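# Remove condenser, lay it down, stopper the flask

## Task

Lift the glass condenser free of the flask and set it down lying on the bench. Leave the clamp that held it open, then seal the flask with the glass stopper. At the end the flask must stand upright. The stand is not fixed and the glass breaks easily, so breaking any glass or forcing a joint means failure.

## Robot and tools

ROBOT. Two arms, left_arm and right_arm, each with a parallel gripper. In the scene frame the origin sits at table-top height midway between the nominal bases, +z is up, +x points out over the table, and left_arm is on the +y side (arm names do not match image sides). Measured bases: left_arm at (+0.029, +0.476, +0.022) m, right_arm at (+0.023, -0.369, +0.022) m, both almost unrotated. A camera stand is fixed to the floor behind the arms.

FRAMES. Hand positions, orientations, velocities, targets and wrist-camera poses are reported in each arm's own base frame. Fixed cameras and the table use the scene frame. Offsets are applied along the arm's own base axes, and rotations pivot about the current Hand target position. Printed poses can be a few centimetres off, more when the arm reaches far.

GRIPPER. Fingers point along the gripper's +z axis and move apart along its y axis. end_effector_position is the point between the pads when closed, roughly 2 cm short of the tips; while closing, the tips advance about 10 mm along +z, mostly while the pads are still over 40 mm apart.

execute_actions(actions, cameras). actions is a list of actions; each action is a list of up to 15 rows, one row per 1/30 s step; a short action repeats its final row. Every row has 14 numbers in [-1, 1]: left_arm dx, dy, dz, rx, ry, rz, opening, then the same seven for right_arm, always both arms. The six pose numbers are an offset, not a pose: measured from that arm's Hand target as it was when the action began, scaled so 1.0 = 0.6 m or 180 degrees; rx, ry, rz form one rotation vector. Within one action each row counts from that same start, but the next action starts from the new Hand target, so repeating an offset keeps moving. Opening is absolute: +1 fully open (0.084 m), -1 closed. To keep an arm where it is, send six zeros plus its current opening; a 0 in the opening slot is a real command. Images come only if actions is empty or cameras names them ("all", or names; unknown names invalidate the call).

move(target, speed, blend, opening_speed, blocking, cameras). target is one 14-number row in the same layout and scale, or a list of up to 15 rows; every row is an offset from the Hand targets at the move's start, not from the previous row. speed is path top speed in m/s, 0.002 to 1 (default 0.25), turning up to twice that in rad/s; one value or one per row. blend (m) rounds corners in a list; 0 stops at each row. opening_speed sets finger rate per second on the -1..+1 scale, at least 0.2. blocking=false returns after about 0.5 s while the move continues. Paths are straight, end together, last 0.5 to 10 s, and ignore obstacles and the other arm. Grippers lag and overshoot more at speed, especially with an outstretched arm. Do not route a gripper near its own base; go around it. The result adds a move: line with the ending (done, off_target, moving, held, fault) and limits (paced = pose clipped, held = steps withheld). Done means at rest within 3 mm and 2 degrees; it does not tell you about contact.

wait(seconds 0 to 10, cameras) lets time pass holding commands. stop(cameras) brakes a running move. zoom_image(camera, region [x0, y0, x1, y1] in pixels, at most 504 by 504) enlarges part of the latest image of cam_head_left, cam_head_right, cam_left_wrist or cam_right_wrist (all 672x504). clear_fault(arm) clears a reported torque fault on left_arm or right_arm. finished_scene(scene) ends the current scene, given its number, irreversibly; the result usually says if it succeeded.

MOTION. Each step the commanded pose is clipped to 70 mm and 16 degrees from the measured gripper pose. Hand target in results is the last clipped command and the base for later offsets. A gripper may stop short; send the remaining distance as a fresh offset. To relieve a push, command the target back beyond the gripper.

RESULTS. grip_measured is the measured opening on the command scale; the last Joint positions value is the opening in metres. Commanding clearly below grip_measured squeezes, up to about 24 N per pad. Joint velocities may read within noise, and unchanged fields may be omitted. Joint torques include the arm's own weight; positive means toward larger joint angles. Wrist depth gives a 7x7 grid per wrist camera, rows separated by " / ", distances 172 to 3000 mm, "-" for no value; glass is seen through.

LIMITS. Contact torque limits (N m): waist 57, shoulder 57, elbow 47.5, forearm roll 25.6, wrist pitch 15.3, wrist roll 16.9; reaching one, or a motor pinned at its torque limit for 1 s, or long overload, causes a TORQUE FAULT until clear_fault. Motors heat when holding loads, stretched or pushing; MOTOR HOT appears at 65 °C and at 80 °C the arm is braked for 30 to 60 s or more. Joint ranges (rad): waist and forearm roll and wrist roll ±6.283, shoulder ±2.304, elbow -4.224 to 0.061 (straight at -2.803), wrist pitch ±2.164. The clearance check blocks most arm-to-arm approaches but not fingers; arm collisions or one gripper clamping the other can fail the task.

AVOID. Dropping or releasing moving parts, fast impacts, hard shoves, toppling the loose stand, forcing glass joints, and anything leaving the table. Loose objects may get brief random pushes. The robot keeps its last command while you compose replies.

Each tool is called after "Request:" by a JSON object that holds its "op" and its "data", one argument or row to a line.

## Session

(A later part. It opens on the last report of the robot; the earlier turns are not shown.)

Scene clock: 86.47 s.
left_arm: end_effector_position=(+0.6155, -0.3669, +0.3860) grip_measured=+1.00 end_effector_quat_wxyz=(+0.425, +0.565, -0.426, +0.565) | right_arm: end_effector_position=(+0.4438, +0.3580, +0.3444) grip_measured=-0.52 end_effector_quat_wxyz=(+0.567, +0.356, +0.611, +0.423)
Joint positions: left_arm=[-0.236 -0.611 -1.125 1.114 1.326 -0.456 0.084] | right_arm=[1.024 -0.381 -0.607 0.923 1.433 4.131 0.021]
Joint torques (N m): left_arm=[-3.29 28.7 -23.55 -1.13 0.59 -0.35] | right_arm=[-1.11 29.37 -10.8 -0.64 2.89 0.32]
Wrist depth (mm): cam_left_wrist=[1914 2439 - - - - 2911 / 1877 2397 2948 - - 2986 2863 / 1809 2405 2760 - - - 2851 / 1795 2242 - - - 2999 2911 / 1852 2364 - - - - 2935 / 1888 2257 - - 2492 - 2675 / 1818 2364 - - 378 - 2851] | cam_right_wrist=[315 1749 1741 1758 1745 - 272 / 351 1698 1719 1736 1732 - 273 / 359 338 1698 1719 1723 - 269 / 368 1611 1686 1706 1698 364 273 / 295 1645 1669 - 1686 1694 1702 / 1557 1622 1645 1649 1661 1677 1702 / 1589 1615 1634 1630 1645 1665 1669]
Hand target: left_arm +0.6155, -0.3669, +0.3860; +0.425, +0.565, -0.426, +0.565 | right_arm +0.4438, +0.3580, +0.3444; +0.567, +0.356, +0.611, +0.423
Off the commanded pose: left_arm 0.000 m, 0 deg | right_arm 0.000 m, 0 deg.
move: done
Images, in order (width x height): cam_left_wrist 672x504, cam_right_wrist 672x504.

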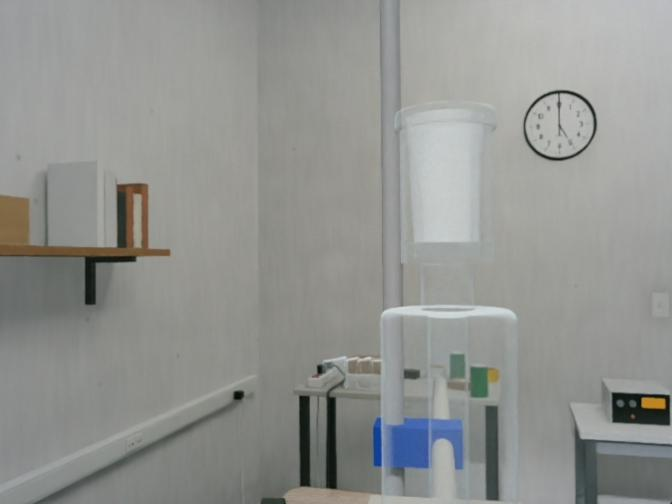

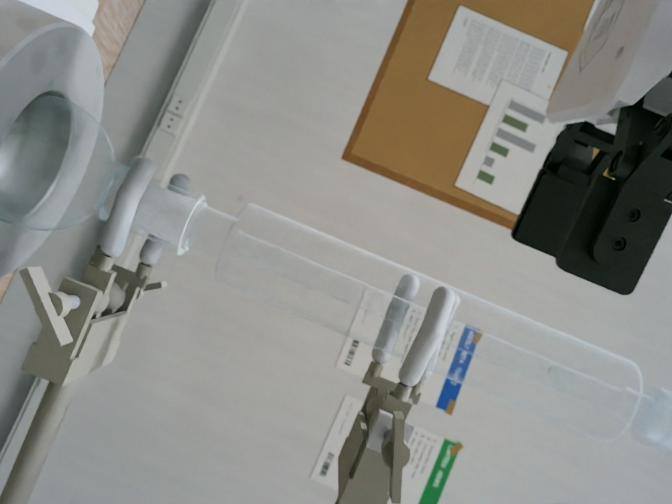

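Request:
{"op": "move", "data": {
  "target": [0.01608,-0.05608,0,0,0,0,1,0,0,0,0,0,0,-0.5],
  "speed": 0.06,
  "cameras": ["cam_left_wrist", "cam_right_wrist"]
}}

Scene clock: 90.47 s.
left_arm: end_effector_position=(+0.6251, -0.4005, +0.3860) grip_measured=+1.00 end_effector_quat_wxyz=(+0.425, +0.565, -0.426, +0.565) | right_arm: end_effector_position=(+0.4438, +0.3580, +0.3444) grip_measured=-0.52 end_effector_quat_wxyz=(+0.567, +0.356, +0.611, +0.423)
Joint positions: left_arm=[-0.288 -0.647 -1.184 1.071 1.292 -0.465 0.084] | right_arm=[1.024 -0.381 -0.607 0.923 1.433 4.131 0.021]
Joint torques (N m): left_arm=[-4.83 30.14 -23.83 -0.86 0.59 -0.51] | right_arm=[-1.47 29.2 -10.29 -1.12 2.7 0.24]
Wrist depth (mm): cam_left_wrist=[1893 2372 - - - 2935 2935 / 1903 2325 - - - 2960 2874 / 1795 2348 - - - 2911 2816 / 1772 2213 - - - 2948 2874 / 1852 2372 - - - - 2899 / 1852 2249 - - 2501 2948 2749 / 1795 2235 - - 344 2948 2828] | cam_right_wrist=[314 1736 1736 1772 1758 - 274 / 351 1702 1728 1732 1736 - 264 / 358 338 1706 1698 1706 343 269 / 369 1615 1681 1702 1694 368 266 / 295 1638 1657 - 349 278 1715 / 1564 1642 1642 1653 1669 1677 1690 / 1600 1619 1622 1630 1665 1677 1669]
Hand target: left_arm +0.6252, -0.4005, +0.3860; +0.425, +0.565, -0.426, +0.565 | right_arm +0.4438, +0.3580, +0.3444; +0.567, +0.356, +0.611, +0.423
Off the commanded pose: left_arm 0.000 m, 0 deg | right_arm 0.000 m, 0 deg.
move: done
Images, in order (width x height): cam_left_wrist 672x504, cam_right_wrist 672x504.

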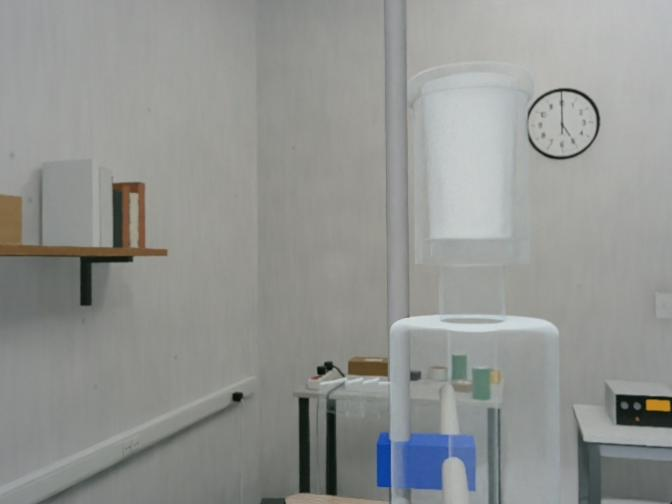

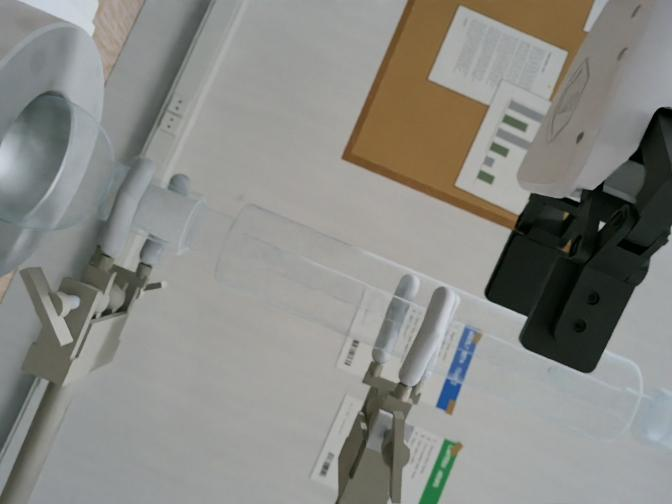

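Request:
{"op": "move", "data": {
  "target": [0.00643,-0.02243,0,0,0,0,1,0,0,0,0,0,0,-0.5],
  "speed": 0.04
}}

Request:
{"op": "move", "data": {
  "target": [0,0,0,0,0,0,-0.05,0,0,0,0,0,0,-0.5],
  "opening_speed": 0.5,
  "cameras": ["cam_left_wrist", "cam_right_wrist"]
}}

Scene clock: 92.50 s.
left_arm: end_effector_position=(+0.6290, -0.4140, +0.3860) grip_measured=+1.00 end_effector_quat_wxyz=(+0.425, +0.565, -0.426, +0.565) | right_arm: end_effector_position=(+0.4438, +0.3580, +0.3444) grip_measured=-0.52 end_effector_quat_wxyz=(+0.567, +0.356, +0.611, +0.423)
Joint positions: left_arm=[-0.308 -0.662 -1.21 1.055 1.278 -0.469 0.084] | right_arm=[1.024 -0.381 -0.607 0.923 1.433 4.131 0.021]
Joint torques (N m): left_arm=[-3.41 30.71 -23.68 -0.61 0.43 -0.46] | right_arm=[-1.02 28.95 -11.29 -1.47 2.98 0.3]
Wrist depth (mm): cam_left_wrist=[1877 2220 - - - 2948 2923 / 1877 2228 - - - 2899 2839 / 1767 2249 - - - - 2874 / 1736 2074 - - - 2935 2899 / 1862 2340 - - - 2986 2874 / 1857 2271 - - 2556 2999 2675 / 1776 2264 - - 338 2899 2863] | cam_right_wrist=[315 1723 1736 1758 1754 - 266 / 350 1702 1728 1741 1732 - 265 / 358 337 1698 1719 1723 284 267 / 368 1607 1677 1686 1706 - 276 / 295 1638 1653 - 349 278 1715 / 1564 1630 1645 1645 1661 1665 1706 / 1589 1611 1626 1630 1634 1665 1669]
Hand target: left_arm +0.6290, -0.4140, +0.3860; +0.425, +0.565, -0.426, +0.565 | right_arm +0.4438, +0.3580, +0.3444; +0.567, +0.356, +0.611, +0.423
Off the commanded pose: left_arm 0.000 m, 0 deg | right_arm 0.000 m, 0 deg.
move: done

Scene clock: 94.83 s.
left_arm: end_effector_position=(+0.6290, -0.4140, +0.3860) grip_measured=-0.06 end_effector_quat_wxyz=(+0.426, +0.565, -0.426, +0.565) | right_arm: end_effector_position=(+0.4438, +0.3580, +0.3444) grip_measured=-0.52 end_effector_quat_wxyz=(+0.567, +0.356, +0.611, +0.423)
Joint positions: left_arm=[-0.308 -0.662 -1.21 1.055 1.278 -0.47 0.042] | right_arm=[1.024 -0.381 -0.607 0.923 1.433 4.131 0.021]
Joint torques (N m): left_arm=[0.48 29.66 -23.6 -1.88 0.5 -0.3] | right_arm=[-1.6 28.55 -10.76 -1.13 2.97 0.24]
Wrist depth (mm): cam_left_wrist=[1862 2220 - - - - 2911 / 1852 2249 - - - 2874 2863 / 1754 2235 - - - 2886 2886 / 1763 2080 - - - 2999 2874 / 1877 2372 - - - 2935 2874 / 1857 2249 - - 2457 2923 2717 / 1795 2340 - - 338 2948 2828] | cam_right_wrist=[315 1736 1749 1772 1767 - 266 / 351 1698 1719 1723 1736 - 265 / 358 324 1694 1706 1711 284 267 / 368 1619 1690 1694 1698 299 270 / 295 1642 1665 - 346 298 1711 / 1564 1626 1657 1661 1661 1665 1681 / 1596 1600 1626 1622 1661 1665 1665]
Hand target: left_arm +0.6290, -0.4140, +0.3860; +0.425, +0.565, -0.426, +0.565 | right_arm +0.4438, +0.3580, +0.3444; +0.567, +0.356, +0.611, +0.423
Off the commanded pose: left_arm 0.000 m, 0 deg | right_arm 0.000 m, 0 deg.
move: done
Images, in order (width x height): cam_left_wrist 672x504, cam_right_wrist 672x504.

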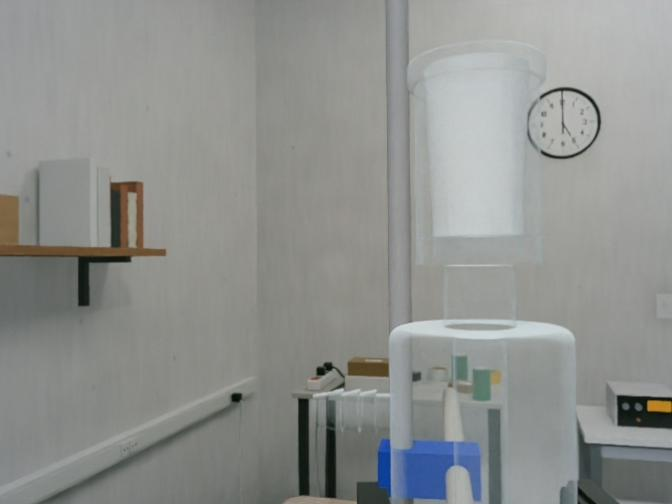

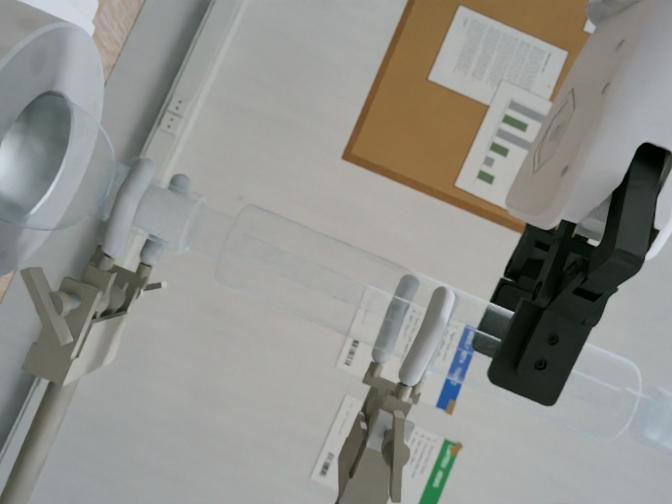

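Request:
{"op": "move", "data": {
  "target": [0,0,0,0,0,0,-0.12,0,0,0,0,0,0,-0.5],
  "opening_speed": 0.25,
  "cameras": ["cam_left_wrist", "cam_right_wrist"]
}}

Scene clock: 95.67 s.
left_arm: end_effector_position=(+0.6290, -0.4140, +0.3860) grip_measured=-0.08 end_effector_quat_wxyz=(+0.426, +0.564, -0.426, +0.565) | right_arm: end_effector_position=(+0.4438, +0.3580, +0.3444) grip_measured=-0.52 end_effector_quat_wxyz=(+0.567, +0.356, +0.611, +0.423)
Joint positions: left_arm=[-0.308 -0.662 -1.21 1.055 1.278 -0.47 0.041] | right_arm=[1.024 -0.381 -0.607 0.923 1.433 4.131 0.021]
Joint torques (N m): left_arm=[6.69 29.94 -24.22 -2.47 0.21 0.08] | right_arm=[-0.03 27.84 -10.84 -1.15 2.65 0.43]
Wrist depth (mm): cam_left_wrist=[1924 2206 - - - - 2874 / 1903 2249 - - - 2923 2816 / 1745 2206 - - - 2948 2828 / 1715 2074 - - - 2948 2911 / 1867 2333 - - - 2960 2911 / 1872 2317 - - 2474 2948 2696 / 1799 2279 - - 338 - 2839] | cam_right_wrist=[315 1728 1745 1758 1767 - 266 / 351 1690 1728 1728 1736 - 265 / 358 325 1694 1711 1715 285 267 / 369 1615 1677 1690 1715 299 271 / 294 1642 1665 - 347 299 1715 / 1560 1619 1634 1645 1661 1669 1681 / 1589 1596 1626 1630 1634 1653 1673]
Hand target: left_arm +0.6290, -0.4140, +0.3860; +0.425, +0.565, -0.426, +0.565 | right_arm +0.4438, +0.3580, +0.3444; +0.567, +0.356, +0.611, +0.423
Off the commanded pose: left_arm 0.000 m, 0 deg | right_arm 0.000 m, 0 deg.
move: done
Images, in order (width x height): cam_left_wrist 672x504, cam_right_wrist 672x504.

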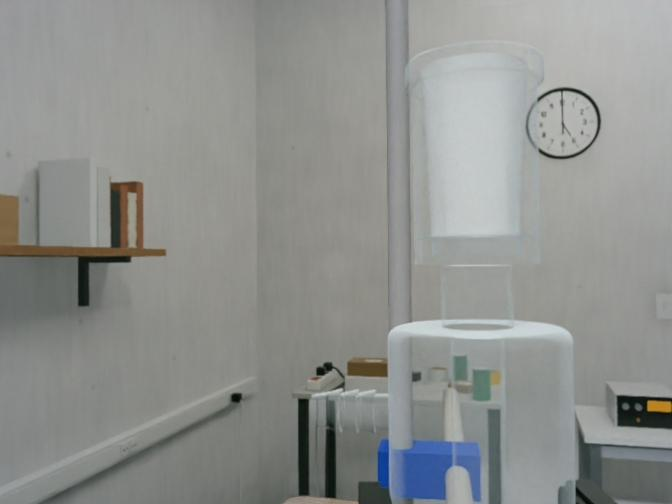

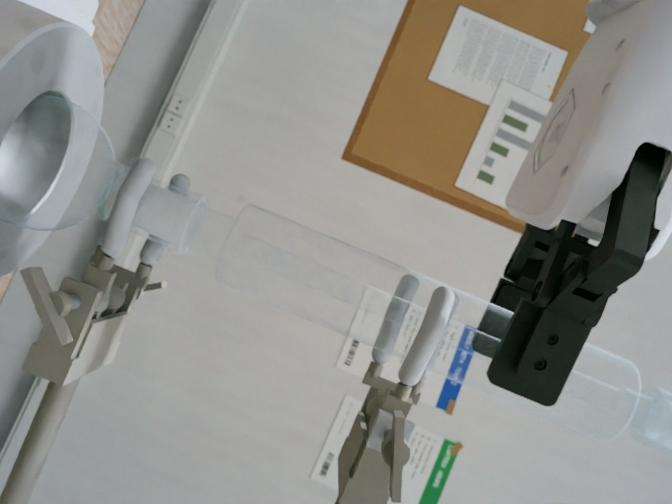

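Request:
{"op": "move", "data": {
  "target": [-0.00128,-0.00037,0,0,0,0,-0.12,0,0,0,0,0,0,-0.5],
  "speed": 0.02,
  "cameras": ["cam_left_wrist", "cam_right_wrist"]
}}

Scene clock: 97.27 s.
left_arm: end_effector_position=(+0.6283, -0.4142, +0.3860) grip_measured=-0.08 end_effector_quat_wxyz=(+0.425, +0.565, -0.426, +0.565) | right_arm: end_effector_position=(+0.4438, +0.3580, +0.3444) grip_measured=-0.52 end_effector_quat_wxyz=(+0.567, +0.356, +0.611, +0.423)
Joint positions: left_arm=[-0.309 -0.661 -1.208 1.054 1.278 -0.468 0.041] | right_arm=[1.024 -0.381 -0.607 0.923 1.433 4.131 0.021]
Joint torques (N m): left_arm=[-3.3 35.16 -19.34 -1.42 -0.36 0.62] | right_arm=[-2.05 27.31 -10.4 -0.32 2.84 0.24]
Wrist depth (mm): cam_left_wrist=[1867 2206 - - - 2911 2851 / 1862 2228 - - - 2923 2816 / 1758 2213 - - - 2935 2863 / 1736 2068 - - - 2986 2863 / 1893 2356 - - - 2911 2874 / 1872 2249 - - 2519 - 2706 / 1799 2405 - - 337 2960 2863] | cam_right_wrist=[314 1732 1754 1763 1754 - 265 / 351 1698 1719 1736 1736 - 264 / 359 325 1706 1698 1715 284 267 / 369 1615 1677 1702 1715 300 270 / 295 1657 1673 - 346 293 1711 / 1560 1626 1642 1649 1665 1657 1690 / 1600 1604 1630 1642 1638 1657 1665]
Hand target: left_arm +0.6282, -0.4142, +0.3860; +0.425, +0.565, -0.426, +0.565 | right_arm +0.4438, +0.3580, +0.3444; +0.567, +0.356, +0.611, +0.423
Off the commanded pose: left_arm 0.000 m, 0 deg | right_arm 0.000 m, 0 deg.
move: done
Images, in order (width x height): cam_left_wrist 672x504, cam_right_wrist 672x504.

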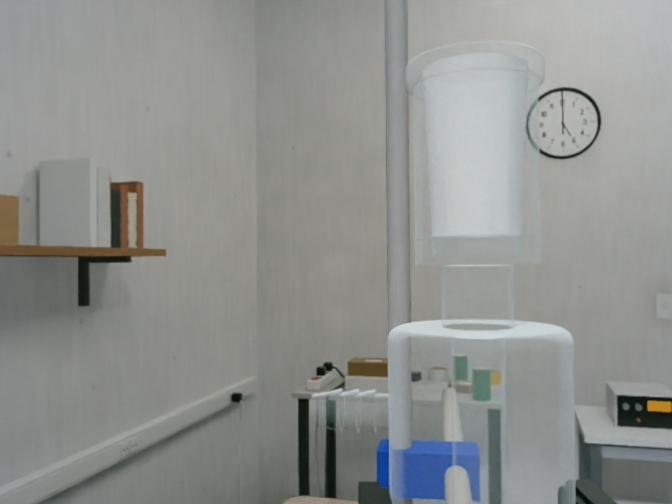

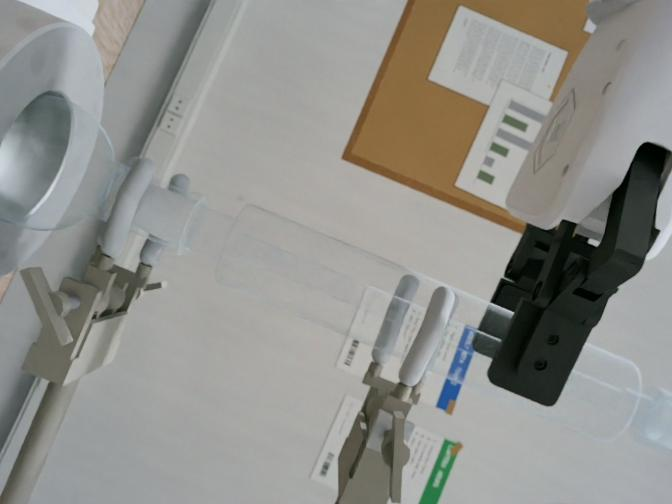

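Request:
{"op": "zoom_image", "data": {
  "camera": "cam_right_wrist",
  "region": [300, 330, 500, 504]
}}

Scaled by 2.520 from the camera's 672x504 image, which has a finer 960x720 frame.

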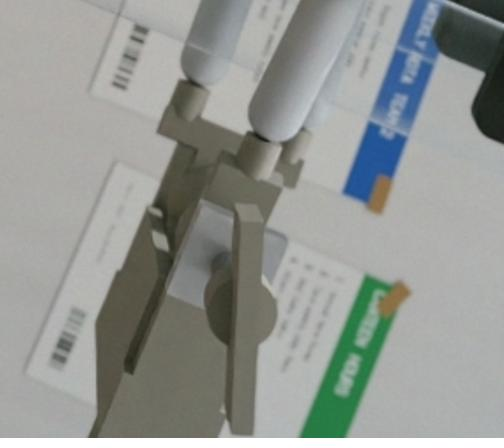

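Request:
{"op": "move", "data": {
  "target": [0,0,0,0,0,0,-0.12,0.1007,-0.0005,-0.0155,0,0,0,-0.5],
  "speed": 0.15,
  "cameras": ["cam_right_wrist", "cam_left_wrist"]
}}

Scene clock: 99.87 s.
left_arm: end_effector_position=(+0.6282, -0.4142, +0.3860) grip_measured=-0.08 end_effector_quat_wxyz=(+0.425, +0.565, -0.426, +0.565) | right_arm: end_effector_position=(+0.5042, +0.3577, +0.3351) grip_measured=-0.52 end_effector_quat_wxyz=(+0.567, +0.356, +0.611, +0.423)
Joint positions: left_arm=[-0.309 -0.661 -1.208 1.054 1.278 -0.468 0.041] | right_arm=[0.901 -0.462 -0.702 0.802 1.402 4.139 0.021]
Joint torques (N m): left_arm=[-3.08 35.74 -18.84 -0.55 0.74 0.3] | right_arm=[0.33 32.38 -13.47 -1.49 1.35 0.36]
Wrist depth (mm): cam_left_wrist=[1914 2249 - - - 2973 2851 / 1898 2178 - - - 2986 2911 / 1763 2220 - - - 2911 2805 / 1741 2087 - - - 2986 2911 / 1872 2372 - - - 2999 2805 / 1872 2249 - - 2474 2935 2696 / 1790 2286 - - 338 2923 2828] | cam_right_wrist=[283 1673 1673 1690 1694 - - / 312 1642 1669 1665 1665 - 253 / 313 260 1649 1657 1657 - 233 / 252 1600 1630 1619 1645 - 287 / 235 1585 1607 1615 293 288 238 / 1503 1567 1582 1607 283 1611 243 / 1533 1543 1571 1585 1589 1604 1607]
Hand target: left_arm +0.6282, -0.4142, +0.3860; +0.425, +0.565, -0.426, +0.565 | right_arm +0.5042, +0.3577, +0.3351; +0.567, +0.356, +0.611, +0.423
Off the commanded pose: left_arm 0.000 m, 0 deg | right_arm 0.000 m, 0 deg.
move: done
Images, in order (width x height): cam_left_wrist 672x504, cam_right_wrist 672x504.

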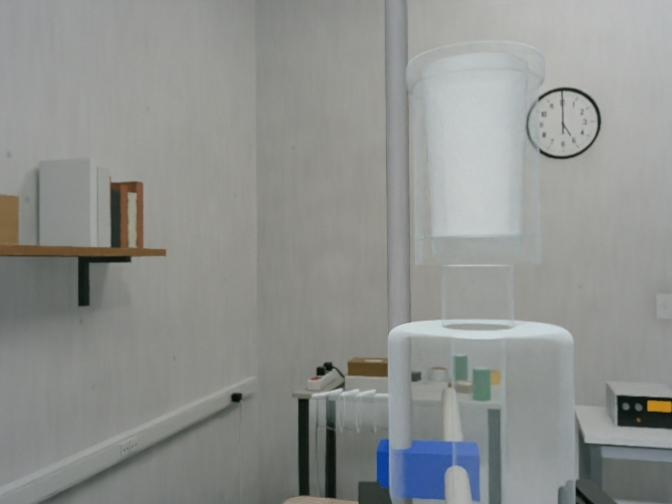

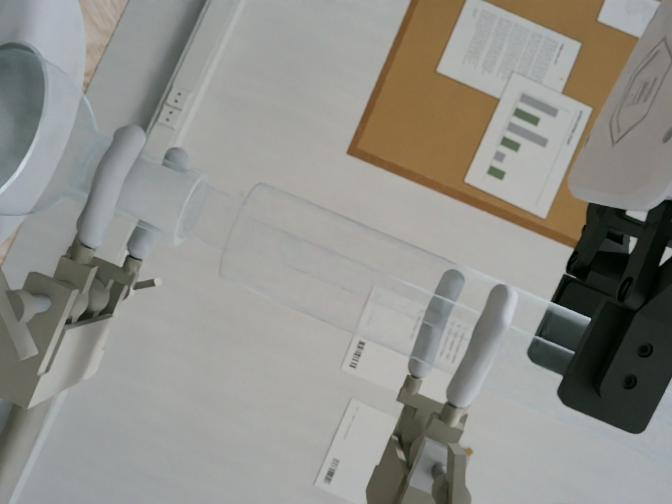

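Request:
{"op": "zoom_image", "data": {
  "camera": "cam_right_wrist",
  "region": [360, 370, 520, 504]
}}

Scaled by 3.150 from the camera's 672x504 image, which has a finer 960x720 frame.

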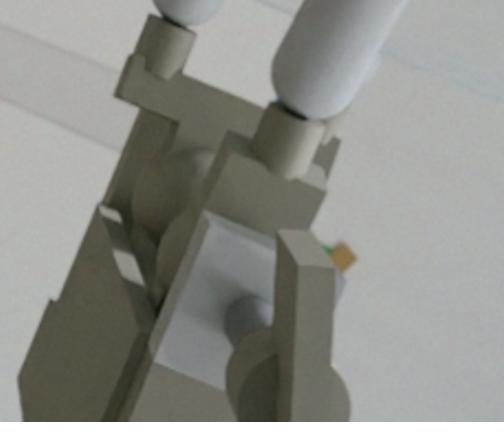

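Request:
{"op": "move", "data": {
  "target": [0,0,0,0,0,0,-0.12,0.0413,0.0057,0.0023,0,0,0,-0.5],
  "speed": 0.06,
  "cameras": ["cam_right_wrist"]
}}

Request:
{"op": "zoom_image", "data": {
  "camera": "cam_right_wrist",
  "region": [380, 390, 540, 504]
}}

Scene clock: 102.63 s.
left_arm: end_effector_position=(+0.6282, -0.4142, +0.3860) grip_measured=-0.08 end_effector_quat_wxyz=(+0.425, +0.565, -0.426, +0.565) | right_arm: end_effector_position=(+0.5290, +0.3612, +0.3365) grip_measured=-0.52 end_effector_quat_wxyz=(+0.567, +0.356, +0.611, +0.423)
Joint positions: left_arm=[-0.309 -0.661 -1.208 1.054 1.278 -0.468 0.041] | right_arm=[0.862 -0.489 -0.753 0.765 1.378 4.128 0.021]
Joint torques (N m): left_arm=[-2.19 33.71 -18.84 -0.42 0.69 0] | right_arm=[-1.6 31.95 -13.93 -1.19 1.38 -0.05]
Wrist depth (mm): cam_left_wrist=[1857 2206 - - - 2874 2886 / 1903 2185 - - - 2874 2886 / 1772 2220 - - - 2948 2874 / 1758 2119 - - - 2960 2863 / 1877 2356 - - - 2973 2874 / 1877 2249 - - 2422 2973 2696 / 1790 2348 - - 338 2986 2805] | cam_right_wrist=[286 1634 1645 1673 1673 - - / 638 1615 1642 1630 1638 - 249 / 223 237 1600 1634 1630 - 231 / 228 1585 1596 1611 1611 - 267 / 248 1560 1578 - 267 218 214 / 1468 1557 1560 1578 257 1589 216 / 1523 1539 1536 1546 1567 1567 1578]
Hand target: left_arm +0.6282, -0.4142, +0.3860; +0.425, +0.565, -0.426, +0.565 | right_arm +0.5290, +0.3612, +0.3365; +0.567, +0.356, +0.611, +0.423
Off the commanded pose: left_arm 0.000 m, 0 deg | right_arm 0.000 m, 0 deg.
move: done
Images, in order (width x height): cam_right_wrist 672x504.

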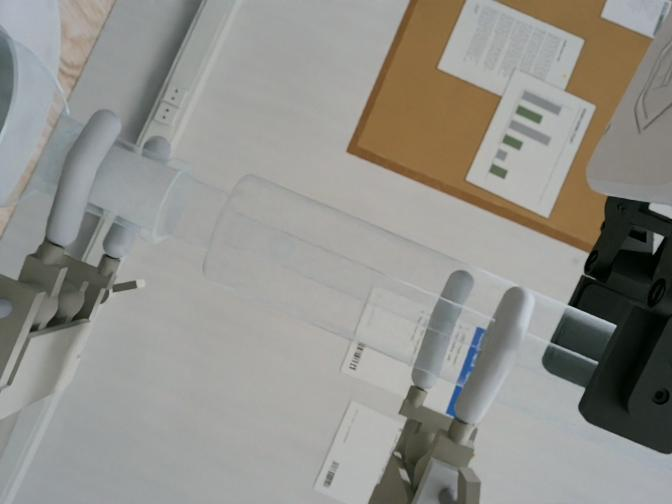

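Scaled by 3.150 from the camera's 672x504 image, which has a finer 960x720 frame.

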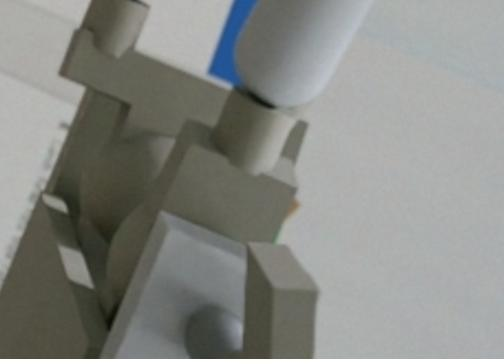

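Request:
{"op": "move", "data": {
  "target": [0,0,0,0,0,0,-0.12,0.0306,0.0042,0.0008,0,0,0,-0.5],
  "speed": 0.05,
  "cameras": ["cam_right_wrist"]
}}

Request:
{"op": "zoom_image", "data": {
  "camera": "cam_right_wrist",
  "region": [380, 390, 540, 504]
}}

Scene clock: 104.03 s.
left_arm: end_effector_position=(+0.6282, -0.4142, +0.3860) grip_measured=-0.08 end_effector_quat_wxyz=(+0.425, +0.565, -0.426, +0.565) | right_arm: end_effector_position=(+0.5473, +0.3637, +0.3369) grip_measured=-0.52 end_effector_quat_wxyz=(+0.567, +0.356, +0.611, +0.423)
Joint positions: left_arm=[-0.309 -0.661 -1.208 1.054 1.278 -0.468 0.041] | right_arm=[0.834 -0.511 -0.793 0.741 1.36 4.121 0.021]
Joint torques (N m): left_arm=[-2.64 35.86 -19.24 -1.03 0.54 0.27] | right_arm=[-2.03 34.01 -14.24 -1.57 1.41 -0.03]
Wrist depth (mm): cam_left_wrist=[1903 2220 - - - 2960 2874 / 1908 2213 - - - 2960 2828 / 1795 2199 - - - 2935 2828 / 1745 2099 - - - 2911 2911 / 1862 2333 - - - 2923 2899 / 1838 2286 - - 2474 2923 2696 / 1758 2340 - - 339 - 2839] | cam_right_wrist=[582 1626 1634 1653 1653 1642 - / 596 1593 1611 1622 1638 - 238 / 207 236 1600 1604 1611 - 237 / 1493 1550 1582 1600 1607 - 246 / 242 1543 1564 - 248 201 244 / 1452 1529 1543 1550 239 201 198 / 1490 1509 1526 1533 1539 1553 1550]
Hand target: left_arm +0.6282, -0.4142, +0.3860; +0.425, +0.565, -0.426, +0.565 | right_arm +0.5474, +0.3637, +0.3369; +0.567, +0.356, +0.611, +0.423
Off the commanded pose: left_arm 0.000 m, 0 deg | right_arm 0.000 m, 0 deg.
move: done
Images, in order (width x height): cam_right_wrist 672x504.

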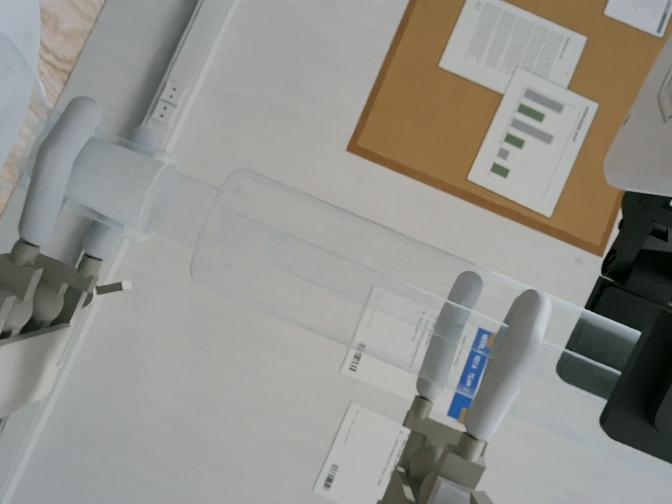

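Scaled by 3.150 from the camera's 672x504 image, which has a finer 960x720 frame.

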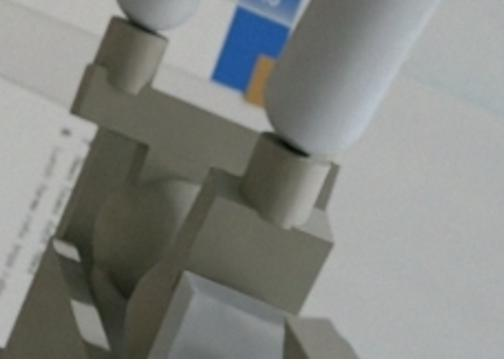

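Request:
{"op": "move", "data": {
  "target": [0,0,0,0,0,0,-0.12,0,0,0,0,0,0,-1],
  "opening_speed": 0.3,
  "cameras": ["cam_right_wrist"]
}}

Scene clock: 106.20 s.
left_arm: end_effector_position=(+0.6282, -0.4142, +0.3860) grip_measured=-0.08 end_effector_quat_wxyz=(+0.425, +0.565, -0.426, +0.565) | right_arm: end_effector_position=(+0.5474, +0.3637, +0.3369) grip_measured=-1.00 end_effector_quat_wxyz=(+0.567, +0.356, +0.611, +0.423)
Joint positions: left_arm=[-0.309 -0.661 -1.208 1.054 1.278 -0.468 0.041] | right_arm=[0.834 -0.511 -0.793 0.741 1.36 4.121 0]
Joint torques (N m): left_arm=[-3.96 34.15 -19.54 -1.18 0.73 0.07] | right_arm=[-2.64 33.36 -14.36 -1.2 1.32 -0.14]
Wrist depth (mm): cam_left_wrist=[1882 2220 - - - 2960 2874 / 1877 2249 - - - 2948 2851 / 1767 2249 - - - - 2828 / 1741 2112 - - - 2948 2886 / 1862 2333 - - - 2948 2863 / 1882 2220 - - 2483 - 2771 / 1790 2333 - - 338 2960 2851] | cam_right_wrist=[581 1619 1634 1649 1645 1649 - / 595 1596 1615 1615 1615 - 238 / 207 236 1578 1611 1615 - 237 / 1503 1557 1589 1593 1596 - 246 / 242 1546 1560 - 248 201 244 / 1462 1533 1543 1539 239 201 198 / 1490 1516 1523 1533 1536 1571 1574]
Hand target: left_arm +0.6282, -0.4142, +0.3860; +0.425, +0.565, -0.426, +0.565 | right_arm +0.5474, +0.3637, +0.3369; +0.567, +0.356, +0.611, +0.423
Off the commanded pose: left_arm 0.000 m, 0 deg | right_arm 0.000 m, 0 deg.
move: done
Images, in order (width x height): cam_right_wrist 672x504.

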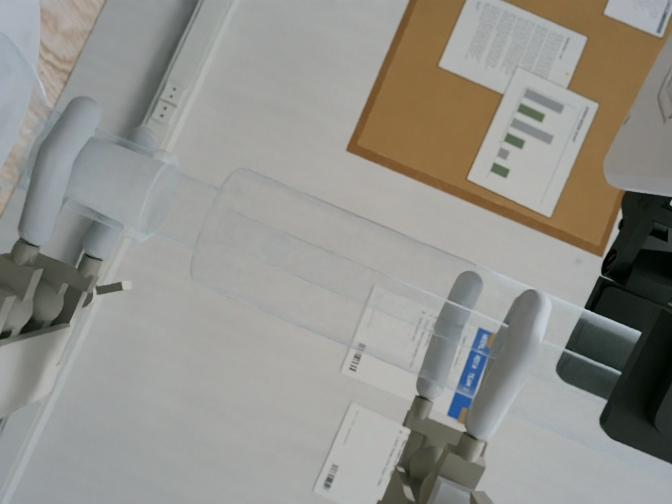

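Request:
{"op": "move", "data": {
  "target": [0,0,0,0,0,0,-0.12,0,0,0,0,0,0,-0.5],
  "opening_speed": 0.8
}}

Request:
{"op": "move", "data": {
  "target": [0,0,0,0,0,0,-0.12,0.01656,0.00189,0,0,0,0,-0.5],
  "speed": 0.04
}}

Request:
{"op": "move", "data": {
  "target": [0,0,0,0,0,0,-0.12,0,0,0,0,0,0,-1],
  "opening_speed": 0.3,
  "cameras": ["cam_right_wrist"]
}}

Scene clock: 107.60 s.
left_arm: end_effector_position=(+0.6282, -0.4142, +0.3860) grip_measured=-0.08 end_effector_quat_wxyz=(+0.425, +0.565, -0.426, +0.565) | right_arm: end_effector_position=(+0.5474, +0.3637, +0.3369) grip_measured=-0.52 end_effector_quat_wxyz=(+0.567, +0.356, +0.611, +0.423)
Joint positions: left_arm=[-0.309 -0.661 -1.208 1.054 1.278 -0.468 0.041] | right_arm=[0.834 -0.511 -0.793 0.741 1.36 4.121 0.021]
Joint torques (N m): left_arm=[-4.88 34.93 -19.34 -1.3 0.86 0.12] | right_arm=[-0.4 34.16 -13.83 -1.34 1.29 -0.18]
Wrist depth (mm): cam_left_wrist=[1842 2199 - - - 2960 2874 / 1877 2220 - - - 2935 2816 / 1767 2185 - - - 2948 2771 / 1723 2087 - - - 2899 2874 / 1877 2340 - - - 2986 2863 / 1847 2213 - - 2538 2923 2738 / 1795 2333 - - 339 2874 2874] | cam_right_wrist=[581 1619 1630 1642 1657 1661 - / 595 1596 1619 1630 1626 - 238 / 207 236 1600 1607 1615 - 237 / 1490 1564 1567 1593 1593 - 246 / 242 1539 1567 - 248 201 243 / 1468 1536 1546 1557 239 201 197 / 1493 1509 1526 1523 1536 1557 1564]
Hand target: left_arm +0.6282, -0.4142, +0.3860; +0.425, +0.565, -0.426, +0.565 | right_arm +0.5474, +0.3637, +0.3369; +0.567, +0.356, +0.611, +0.423
Off the commanded pose: left_arm 0.000 m, 0 deg | right_arm 0.000 m, 0 deg.
move: done

Scene clock: 108.37 s.
left_arm: end_effector_position=(+0.6282, -0.4142, +0.3860) grip_measured=-0.08 end_effector_quat_wxyz=(+0.425, +0.565, -0.426, +0.565) | right_arm: end_effector_position=(+0.5573, +0.3648, +0.3369) grip_measured=-0.52 end_effector_quat_wxyz=(+0.567, +0.356, +0.611, +0.423)
Joint positions: left_arm=[-0.309 -0.661 -1.208 1.054 1.278 -0.468 0.041] | right_arm=[0.82 -0.523 -0.814 0.728 1.351 4.118 0.021]
Joint torques (N m): left_arm=[-3.09 33.56 -19.16 -1.04 0.71 0.23] | right_arm=[-1.19 35.35 -14.39 -1.71 1.29 -0.16]
Wrist depth (mm): cam_left_wrist=[1903 2228 - - - 2986 2899 / 1877 2206 - - - 2999 2816 / 1772 2178 - - - 2999 2899 / 1745 2093 - - - 2960 2874 / 1893 2348 - - - 2935 2911 / 1888 2249 - - 2483 2923 2664 / 1781 2356 - - 338 2899 2816] | cam_right_wrist=[582 1619 1615 1638 1626 1653 - / 582 1582 1604 1619 1615 - - / 204 226 1574 1596 1607 - 238 / 225 1553 1564 1574 1589 - 233 / 242 1539 1553 - 1560 190 233 / 1458 1516 1539 1543 230 191 188 / 1496 1503 1506 1519 228 1533 1539]
Hand target: left_arm +0.6282, -0.4142, +0.3860; +0.425, +0.565, -0.426, +0.565 | right_arm +0.5573, +0.3648, +0.3369; +0.567, +0.356, +0.611, +0.423
Off the commanded pose: left_arm 0.000 m, 0 deg | right_arm 0.000 m, 0 deg.
move: done

Scene clock: 110.23 s.
left_arm: end_effector_position=(+0.6282, -0.4142, +0.3860) grip_measured=-0.08 end_effector_quat_wxyz=(+0.426, +0.565, -0.426, +0.565) | right_arm: end_effector_position=(+0.5573, +0.3648, +0.3370) grip_measured=-0.93 end_effector_quat_wxyz=(+0.567, +0.356, +0.611, +0.423)
Joint positions: left_arm=[-0.309 -0.661 -1.207 1.054 1.278 -0.468 0.041] | right_arm=[0.82 -0.523 -0.815 0.727 1.351 4.118 0.003]
Joint torques (N m): left_arm=[0.38 34.71 -27.1 -1.91 0.66 0.2] | right_arm=[-0.78 22.6 -2.56 4.48 -3.8 -0.14]
Wrist depth (mm): cam_left_wrist=[1908 2220 - - - 2911 2874 / 1888 2242 - - - 2923 2805 / 1781 2228 - - - 2986 2923 / 1736 2138 - - - 2923 2874 / 1862 2309 - - - 2960 2839 / 1882 2279 - - 2624 2986 2696 / 1776 2364 - - 337 - 2816] | cam_right_wrist=[582 1611 1619 1630 1645 1642 - / 584 1574 1604 1626 1619 - - / 203 1516 1589 1589 1607 - 234 / 225 1557 1564 1564 1589 - 237 / 241 1539 1550 - 240 189 234 / 1449 1523 1519 1546 230 189 188 / 1480 1496 1506 1526 197 1533 1553]
Hand target: left_arm +0.6282, -0.4142, +0.3860; +0.425, +0.565, -0.426, +0.565 | right_arm +0.5573, +0.3648, +0.3369; +0.567, +0.356, +0.611, +0.423
Off the commanded pose: left_arm 0.000 m, 0 deg | right_arm 0.000 m, 0 deg.
move: done
Images, in order (width x height): cam_right_wrist 672x504.

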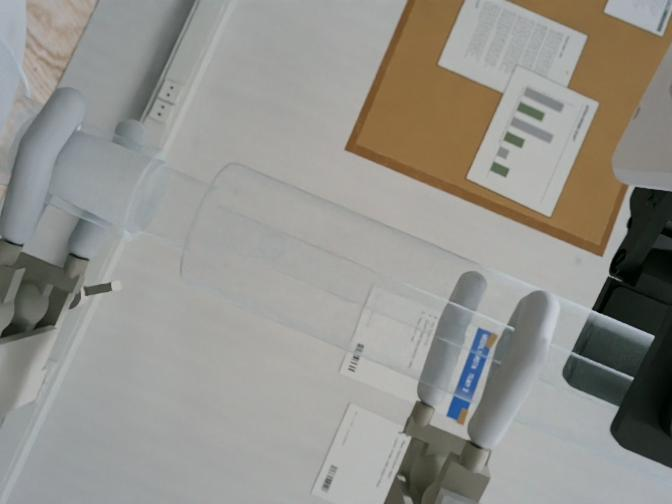

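Request:
{"op": "move", "data": {
  "target": [0,0,0,0,0,0,-0.12,-0.00006,0.0005,0.00123,0,0,0,-1],
  "speed": 0.02
}}

Scene clock: 111.47 s.
left_arm: end_effector_position=(+0.6283, -0.4142, +0.3860) grip_measured=-0.08 end_effector_quat_wxyz=(+0.425, +0.565, -0.426, +0.565) | right_arm: end_effector_position=(+0.5572, +0.3651, +0.3375) grip_measured=-0.93 end_effector_quat_wxyz=(+0.567, +0.356, +0.611, +0.423)
Joint positions: left_arm=[-0.309 -0.661 -1.208 1.054 1.278 -0.468 0.041] | right_arm=[0.821 -0.522 -0.815 0.728 1.349 4.117 0.003]
Joint torques (N m): left_arm=[6.33 33.93 -26.85 -2.47 0.75 -0.18] | right_arm=[2.36 35.91 -8.83 1.88 -0.62 -0.26]
Wrist depth (mm): cam_left_wrist=[1872 2220 - - - 2935 2923 / 1862 2213 - - - 2923 2863 / 1772 2178 - - - - 2886 / 1736 2080 - - - 2886 2851 / 1847 2364 - - - 2999 2886 / 1857 2220 - - 2585 2948 2727 / 1767 2302 - - 337 2948 2805] | cam_right_wrist=[583 1607 1619 1638 1638 1645 - / 583 1585 1622 1611 1607 - - / 204 1516 1585 1596 1589 - 233 / 225 1553 1571 1574 1596 - 237 / 242 1539 1546 - 240 189 235 / 1458 1523 1526 1546 230 189 188 / 1496 1496 1516 1519 197 1553 1550]
Hand target: left_arm +0.6282, -0.4142, +0.3860; +0.425, +0.565, -0.426, +0.565 | right_arm +0.5573, +0.3651, +0.3377; +0.567, +0.356, +0.611, +0.423
Off the commanded pose: left_arm 0.000 m, 0 deg | right_arm 0.000 m, 0 deg.
move: done

Request:
{"op": "move", "data": {
  "target": [0,0,0,0,0,0,-0.12,-0.00003,0.00025,0.0006,0,0,0,-1],
  "speed": 0.02
}}

Scene clock: 112.57 s.
left_arm: end_effector_position=(+0.6283, -0.4142, +0.3860) grip_measured=-0.08 end_effector_quat_wxyz=(+0.425, +0.565, -0.426, +0.565) | right_arm: end_effector_position=(+0.5572, +0.3652, +0.3380) grip_measured=-0.93 end_effector_quat_wxyz=(+0.567, +0.356, +0.611, +0.423)
Joint positions: left_arm=[-0.309 -0.661 -1.208 1.054 1.278 -0.468 0.041] | right_arm=[0.821 -0.521 -0.815 0.729 1.349 4.116 0.003]
Joint torques (N m): left_arm=[5.53 35.68 -23.1 -2.28 0.71 0.13] | right_arm=[3.85 40.7 -11.88 0.31 1.05 -0.26]
Wrist depth (mm): cam_left_wrist=[1893 2294 - - - 2948 2839 / 1872 2228 - - - 2886 2828 / 1790 2220 - - - 2986 2851 / 1758 2112 - - - 2960 2911 / 1847 2356 - - - 2923 2911 / 1862 2279 - - 2585 2999 2664 / 1776 2340 - - 338 2973 2839] | cam_right_wrist=[584 1626 1626 1638 1634 1649 - / 584 1567 1607 1600 1611 - - / 203 1516 1589 1600 1596 - 233 / 225 1557 1553 1578 1578 - 237 / 241 1539 1546 - 239 189 234 / 1455 1516 1529 1539 229 191 188 / 1483 1506 1513 1506 197 1550 1553]
Hand target: left_arm +0.6282, -0.4142, +0.3860; +0.425, +0.565, -0.426, +0.565 | right_arm +0.5572, +0.3653, +0.3380; +0.567, +0.356, +0.611, +0.423
Off the commanded pose: left_arm 0.000 m, 0 deg | right_arm 0.000 m, 0 deg.
move: done

Request:
{"op": "move", "data": {
  "target": [0,0,0,0,0,0,-0.12,0,0,0,-0.3312,-0.0377,0,-1],
  "speed": 0.3,
  "cameras": ["cam_right_wrist", "cam_left_wrist"]
}}

Scene clock: 115.40 s.
left_arm: end_effector_position=(+0.6283, -0.4142, +0.3861) grip_measured=-0.08 end_effector_quat_wxyz=(+0.425, +0.565, -0.426, +0.565) | right_arm: end_effector_position=(+0.5572, +0.3653, +0.3380) grip_measured=-0.93 end_effector_quat_wxyz=(+0.702, +0.003, +0.707, +0.083)
Joint positions: left_arm=[-0.309 -0.661 -1.208 1.054 1.278 -0.468 0.041] | right_arm=[0.821 -0.521 -0.815 0.729 1.348 3.069 0.003]
Joint torques (N m): left_arm=[-14.75 26.91 -16.05 2.05 -0.45 0.1] | right_arm=[15.72 63.51 -28.12 -9.13 7.94 -0.77]
Wrist depth (mm): cam_left_wrist=[1898 2235 - - - 2960 2828 / 1908 2235 - - - 2986 2851 / 1763 2192 - - - 2973 2899 / 1745 2119 - - - 2973 2874 / 1872 2325 - - - 2960 2793 / 1852 2228 - - 2510 2948 2664 / 1795 2364 - - 338 2923 2816] | cam_right_wrist=[210 210 210 196 227 209 1622 / 1480 1529 1543 1567 1596 1638 1645 / 1503 1526 1550 1574 1596 1626 1649 / 1496 1513 1543 1578 1596 1596 1626 / 1490 1509 1543 1553 1589 1600 1619 / 1490 1513 1533 1560 1593 1585 1615 / 1471 1499 - 218 229 240 237]
Hand target: left_arm +0.6282, -0.4142, +0.3860; +0.425, +0.565, -0.426, +0.565 | right_arm +0.5572, +0.3653, +0.3380; +0.702, +0.003, +0.707, +0.083
Off the commanded pose: left_arm 0.000 m, 0 deg | right_arm 0.000 m, 0 deg.
move: done
Images, in order (width x height): cam_left_wrist 672x504, cam_right_wrist 672x504.

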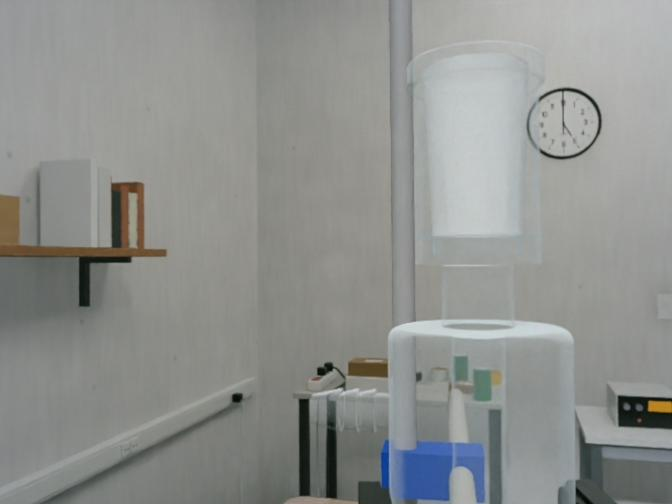

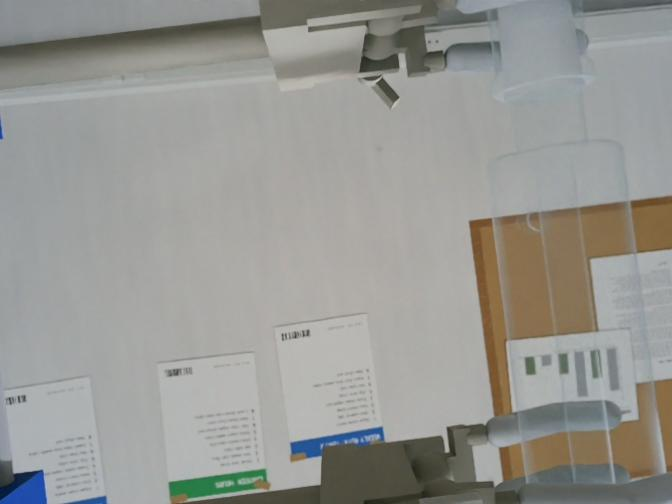

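Request:
{"op": "move", "data": {
  "target": [0,0,0,0,0,0,-0.12,0.0002,-0.002,-0.0015,0,0,0,-1],
  "speed": 0.02
}}

Scene clock: 117.57 s.
left_arm: end_effector_position=(+0.6282, -0.4143, +0.3860) grip_measured=-0.08 end_effector_quat_wxyz=(+0.425, +0.565, -0.426, +0.565) | right_arm: end_effector_position=(+0.5574, +0.3642, +0.3373) grip_measured=-0.93 end_effector_quat_wxyz=(+0.702, +0.003, +0.707, +0.083)
Joint positions: left_arm=[-0.309 -0.661 -1.208 1.054 1.278 -0.468 0.041] | right_arm=[0.819 -0.521 -0.813 0.727 1.35 3.071 0.003]
Joint torques (N m): left_arm=[-11.47 24.56 -14.47 1.4 -0.26 0.12] | right_arm=[0.34 44.7 -18.35 -4.45 6.62 0.17]
Wrist depth (mm): cam_left_wrist=[1888 2206 - - - 2948 2886 / 1882 2199 - - - 2999 2839 / 1758 2249 - - - 2986 2816 / 1719 2112 - - - 2911 2851 / 1847 2333 - - - 2935 2816 / 1852 2271 - - 2439 2973 2706 / 1767 2340 - - 338 2911 2805] | cam_right_wrist=[209 210 210 195 225 209 1615 / 1480 1516 1553 1567 1596 1626 1653 / 1503 1516 1553 1567 1607 1622 1657 / 1503 1523 1550 1564 1589 1607 1638 / 1487 1513 1529 1557 1600 1600 1622 / 1477 1513 1526 1553 1589 1585 1634 / 1483 1513 - 219 229 1596 237]
Hand target: left_arm +0.6282, -0.4142, +0.3860; +0.425, +0.565, -0.426, +0.565 | right_arm +0.5574, +0.3641, +0.3371; +0.702, +0.003, +0.707, +0.083
Off the commanded pose: left_arm 0.000 m, 0 deg | right_arm 0.000 m, 0 deg.
move: done

Request:
{"op": "move", "data": {
  "target": [0,0,0,0,0,0,-0.12,0.0001,-0.0012,-0.0012,0,0,0,-1],
  "speed": 0.02
}}

Scene clock: 118.63 s.
left_arm: end_effector_position=(+0.6282, -0.4142, +0.3860) grip_measured=-0.08 end_effector_quat_wxyz=(+0.425, +0.565, -0.426, +0.565) | right_arm: end_effector_position=(+0.5574, +0.3634, +0.3365) grip_measured=-0.93 end_effector_quat_wxyz=(+0.702, +0.003, +0.707, +0.083)
Joint positions: left_arm=[-0.309 -0.661 -1.208 1.054 1.278 -0.468 0.041] | right_arm=[0.818 -0.522 -0.812 0.725 1.351 3.073 0.003]
Joint torques (N m): left_arm=[-2.49 28.29 -17.17 -0.03 0.61 -0.02] | right_arm=[-4.52 35.9 -13.64 -0.45 3.31 0.28]
Wrist depth (mm): cam_left_wrist=[1862 2235 - - - 2999 2911 / 1862 2235 - - - 2948 2863 / 1736 2206 - - - 2960 2863 / 1741 2099 - - - 2948 2886 / 1877 2325 - - - 2973 2839 / 1867 2271 - - 2492 2986 2738 / 1785 2325 - - 338 2923 2839] | cam_right_wrist=[209 210 210 194 225 209 1596 / 1487 1526 1553 1560 1604 1626 1665 / 1496 1523 1539 1567 1600 1626 1642 / 1493 1526 1539 1567 1578 1604 1630 / 1493 1516 1546 1560 1596 1611 1645 / 1477 1513 1529 1560 1574 1589 1615 / 1477 1503 - 220 228 1596 237]
Hand target: left_arm +0.6282, -0.4142, +0.3860; +0.425, +0.565, -0.426, +0.565 | right_arm +0.5574, +0.3633, +0.3364; +0.702, +0.003, +0.707, +0.083
Off the commanded pose: left_arm 0.000 m, 0 deg | right_arm 0.000 m, 0 deg.
move: done

Request:
{"op": "move", "data": {
  "target": [0,0,0,0,0,0,-0.12,0,0,0,0,0,0,-0.6],
  "opening_speed": 0.8
}}

Request:
{"op": "move", "data": {
  "target": [0,0,0,0,0,0,-0.12,0.0001,-0.0005,0.0042,0,0,0,-0.6],
  "speed": 0.03
}}

Request:
{"op": "move", "data": {
  "target": [0,0,0,0,0,0,-0.12,0,0,0,0,0,0,-1],
  "opening_speed": 0.3
}}

Scene clock: 120.27 s.
left_arm: end_effector_position=(+0.6282, -0.4142, +0.3860) grip_measured=-0.08 end_effector_quat_wxyz=(+0.425, +0.565, -0.426, +0.565) | right_arm: end_effector_position=(+0.5574, +0.3633, +0.3364) grip_measured=-0.62 end_effector_quat_wxyz=(+0.702, +0.003, +0.707, +0.083)
Joint positions: left_arm=[-0.309 -0.661 -1.208 1.054 1.278 -0.468 0.041] | right_arm=[0.818 -0.522 -0.812 0.725 1.351 3.073 0.017]
Joint torques (N m): left_arm=[-2.6 33.81 -21.58 -0.32 1.7 0.06] | right_arm=[2.31 35.39 -12.96 -0.38 1.92 0.23]
Wrist depth (mm): cam_left_wrist=[1898 2235 - - - 2986 2816 / 1872 2213 - - - 2948 2899 / 1795 2228 - - - 2973 2874 / 1776 2099 - - - 2986 2863 / 1862 2356 - - - 2973 2863 / 1867 2264 - - 2492 2960 2706 / 1781 2309 - - 337 2923 2816] | cam_right_wrist=[209 210 210 194 225 210 1611 / 1483 1529 1546 1567 1600 1638 1657 / 1490 1523 1539 1564 1600 1619 1653 / 1490 1523 1536 1574 1596 1604 1626 / 1496 1523 1536 1560 1596 1596 1645 / 1477 1519 1539 1557 1593 1596 1619 / 1471 1496 - 216 228 1596 237]
Hand target: left_arm +0.6282, -0.4142, +0.3860; +0.425, +0.565, -0.426, +0.565 | right_arm +0.5574, +0.3633, +0.3364; +0.702, +0.003, +0.707, +0.083
Off the commanded pose: left_arm 0.000 m, 0 deg | right_arm 0.000 m, 0 deg.
move: done

Scene clock: 120.97 s.
left_arm: end_effector_position=(+0.6282, -0.4142, +0.3860) grip_measured=-0.08 end_effector_quat_wxyz=(+0.425, +0.565, -0.426, +0.565) | right_arm: end_effector_position=(+0.5575, +0.3630, +0.3389) grip_measured=-0.62 end_effector_quat_wxyz=(+0.702, +0.003, +0.707, +0.083)
Joint positions: left_arm=[-0.309 -0.661 -1.208 1.054 1.278 -0.468 0.041] | right_arm=[0.817 -0.516 -0.811 0.725 1.347 3.069 0.017]
Joint torques (N m): left_arm=[-2.73 32.81 -21.66 0.29 1.59 -0.02] | right_arm=[-1.72 40.82 -11.14 0.7 1.27 -0.21]
Wrist depth (mm): cam_left_wrist=[1893 2264 - - - 2923 2863 / 1877 2228 - - - 2986 2851 / 1776 2192 - - - - 2911 / 1749 2074 - - - 2960 2886 / 1852 2372 - - - 2999 2923 / 1862 2271 - - 2448 2923 2696 / 1781 2356 - - 337 2923 2839] | cam_right_wrist=[210 210 210 202 227 209 1611 / 1499 1506 1539 1571 1607 1622 1653 / 1503 1533 1546 1564 1615 1619 1657 / 1493 1519 1539 1571 1604 1607 1630 / 1499 1529 1539 1557 1596 1596 1626 / 1483 1519 1526 1553 1589 1596 1626 / 1480 1496 212 211 221 237 236]
Hand target: left_arm +0.6282, -0.4142, +0.3860; +0.425, +0.565, -0.426, +0.565 | right_arm +0.5575, +0.3630, +0.3389; +0.702, +0.003, +0.707, +0.083
Off the commanded pose: left_arm 0.000 m, 0 deg | right_arm 0.000 m, 0 deg.
move: done

Scene clock: 122.50 s.
left_arm: end_effector_position=(+0.6282, -0.4142, +0.3860) grip_measured=-0.08 end_effector_quat_wxyz=(+0.425, +0.565, -0.426, +0.565) | right_arm: end_effector_position=(+0.5575, +0.3630, +0.3389) grip_measured=-0.93 end_effector_quat_wxyz=(+0.702, +0.003, +0.707, +0.083)
Joint positions: left_arm=[-0.309 -0.661 -1.208 1.054 1.278 -0.468 0.041] | right_arm=[0.817 -0.516 -0.811 0.725 1.347 3.069 0.003]
Joint torques (N m): left_arm=[-2.65 32.97 -21.67 -0.01 1.63 0.11] | right_arm=[-1.08 41.33 -11.36 0.98 1.73 -0.11]
Wrist depth (mm): cam_left_wrist=[1898 2257 - - - 2973 2874 / 1877 2235 - - - 2973 2874 / 1767 2213 - - - 2973 2851 / 1749 2093 - - - 2911 2851 / 1847 2348 - - - 2886 2886 / 1872 2242 - - 2448 2973 2654 / 1763 2348 - - 337 2935 2805] | cam_right_wrist=[210 211 210 202 227 209 1615 / 1493 1526 1543 1567 1604 1626 1661 / 1499 1519 1550 1571 1596 1626 1642 / 1499 1509 1543 1582 1600 1600 1630 / 1487 1509 1539 1564 1604 1593 1634 / 1483 1506 1516 1543 1578 1600 1622 / 1480 1496 212 211 222 237 236]
Hand target: left_arm +0.6282, -0.4142, +0.3860; +0.425, +0.565, -0.426, +0.565 | right_arm +0.5575, +0.3630, +0.3389; +0.702, +0.003, +0.707, +0.083
Off the commanded pose: left_arm 0.000 m, 0 deg | right_arm 0.000 m, 0 deg.
move: done

Request:
{"op": "move", "data": {
  "target": [0,0,0,0,0,0,-0.12,0,0,0,-0.6624,-0.0755,0,-1],
  "speed": 0.35
}}

Scene clock: 126.40 s.
left_arm: end_effector_position=(+0.6282, -0.4142, +0.3860) grip_measured=-0.08 end_effector_quat_wxyz=(+0.425, +0.565, -0.426, +0.565) | right_arm: end_effector_position=(+0.5575, +0.3630, +0.3389) grip_measured=-0.93 end_effector_quat_wxyz=(-0.423, +0.611, -0.356, +0.567)
Joint positions: left_arm=[-0.309 -0.661 -1.208 1.054 1.278 -0.468 0.041] | right_arm=[0.818 -0.517 -0.811 0.726 1.348 0.975 0.003]
Joint torques (N m): left_arm=[-4.99 33.87 -21.99 -0.33 1.71 0.1] | right_arm=[4.46 34.9 -11.45 -0.19 -2.39 -0.26]
Wrist depth (mm): cam_left_wrist=[1882 2242 - - - 2960 2874 / 1872 2249 - - - 2999 2816 / 1758 2185 - - - 2948 2828 / 1741 2119 - - - 2973 2874 / 1908 2348 - - - 2999 2911 / 1847 2235 - - 2585 2948 2749 / 1799 2389 - - 336 2960 2839] | cam_right_wrist=[1536 1546 1523 1536 - 243 205 / 1567 1550 1546 1533 1536 232 213 / 1574 1564 1546 1550 1543 213 1519 / 1589 1582 1564 1567 1550 1533 1539 / 1596 1596 1582 1564 1571 1553 1546 / 1607 1596 1585 1607 1578 1560 1560 / 1615 1600 - 1604 183 1529 1582]
Hand target: left_arm +0.6282, -0.4142, +0.3860; +0.425, +0.565, -0.426, +0.565 | right_arm +0.5575, +0.3630, +0.3389; -0.423, +0.611, -0.356, +0.567
Off the commanded pose: left_arm 0.000 m, 0 deg | right_arm 0.000 m, 0 deg.
move: done

Request:
{"op": "move", "data": {
  "target": [0,0,0,0,0,0,-0.12,0,0,0,-0.828,-0.0943,0,-1],
  "speed": 0.4
}}

Request:
{"op": "move", "data": {
  "target": [0,0,0,0,0,0,-0.12,0,0,0,-0.828,-0.0943,0,-1],
  "speed": 0.4
}}

Scene clock: 130.67 s.
left_arm: end_effector_position=(+0.6282, -0.4142, +0.3860) grip_measured=-0.08 end_effector_quat_wxyz=(+0.425, +0.565, -0.426, +0.565) | right_arm: end_effector_position=(+0.5575, +0.3630, +0.3389) grip_measured=-0.93 end_effector_quat_wxyz=(+0.438, +0.502, +0.498, +0.555)
Joint positions: left_arm=[-0.309 -0.661 -1.208 1.054 1.278 -0.468 0.041] | right_arm=[0.817 -0.517 -0.811 0.725 1.348 -1.643 0.003]
Joint torques (N m): left_arm=[-0.62 32.67 -20.81 -0.68 1.68 0.01] | right_arm=[-14.14 31.8 -8.72 9.1 -1.75 -0.28]
Wrist depth (mm): cam_left_wrist=[1847 2286 - - - 2986 2874 / 1888 2213 - - - 2986 2874 / 1772 2213 - - - 2935 2851 / 1736 2068 - - - 2948 2863 / 1857 2302 - - - 2986 2851 / 1877 2264 - - 2465 2973 2685 / 1795 2405 - - 338 2911 2805] | cam_right_wrist=[1653 1669 1638 - - - 1630 / 1622 1626 1619 - - 175 1622 / 1607 1604 1607 1619 - 174 1593 / 1589 1585 1578 1582 1585 186 180 / 1564 1560 1560 1557 185 188 189 / 1539 1536 1536 1529 233 1529 1533 / 277 1513 1506 1519 1503 1519 1506]
Hand target: left_arm +0.6282, -0.4142, +0.3860; +0.425, +0.565, -0.426, +0.565 | right_arm +0.5575, +0.3630, +0.3389; +0.438, +0.502, +0.498, +0.555
Off the commanded pose: left_arm 0.000 m, 0 deg | right_arm 0.000 m, 0 deg.
move: done

Scene clock: 134.50 s.
left_arm: end_effector_position=(+0.6282, -0.4142, +0.3860) grip_measured=-0.08 end_effector_quat_wxyz=(+0.425, +0.565, -0.426, +0.565) | right_arm: end_effector_position=(+0.5575, +0.3630, +0.3389) grip_measured=-0.93 end_effector_quat_wxyz=(+0.649, -0.351, +0.614, -0.279)
Joint positions: left_arm=[-0.309 -0.661 -1.208 1.054 1.278 -0.468 0.041] | right_arm=[0.817 -0.517 -0.811 0.726 1.347 -4.261 0.003]
Joint torques (N m): left_arm=[-0.08 33.36 -19.87 -0.32 1.62 -0.13] | right_arm=[1.7 41.92 -15.62 0.23 1.01 -0.12]
Wrist depth (mm): cam_left_wrist=[1903 2257 - - - 2973 2935 / 1903 2220 - - - 2935 2851 / 1763 2213 - - - 2999 2874 / 1754 2093 - - - 2935 2886 / 1857 2340 - - - 2999 2828 / 1823 2264 - - 2604 2899 2749 / 1790 2348 - - 336 2999 2863] | cam_right_wrist=[212 1483 1499 1513 1526 1557 1550 / - 204 1519 1526 1546 1499 - / 240 1509 1539 1550 1571 1585 - / 1503 1536 212 1553 1578 1582 1600 / 1526 1536 1543 1567 1582 1589 1622 / 1539 1550 - 1582 1600 1611 1642 / 1550 1564 - - 184 1615 1669]
Hand target: left_arm +0.6282, -0.4142, +0.3860; +0.425, +0.565, -0.426, +0.565 | right_arm +0.5575, +0.3630, +0.3389; +0.649, -0.351, +0.614, -0.279
Off the commanded pose: left_arm 0.000 m, 0 deg | right_arm 0.000 m, 0 deg.
move: done


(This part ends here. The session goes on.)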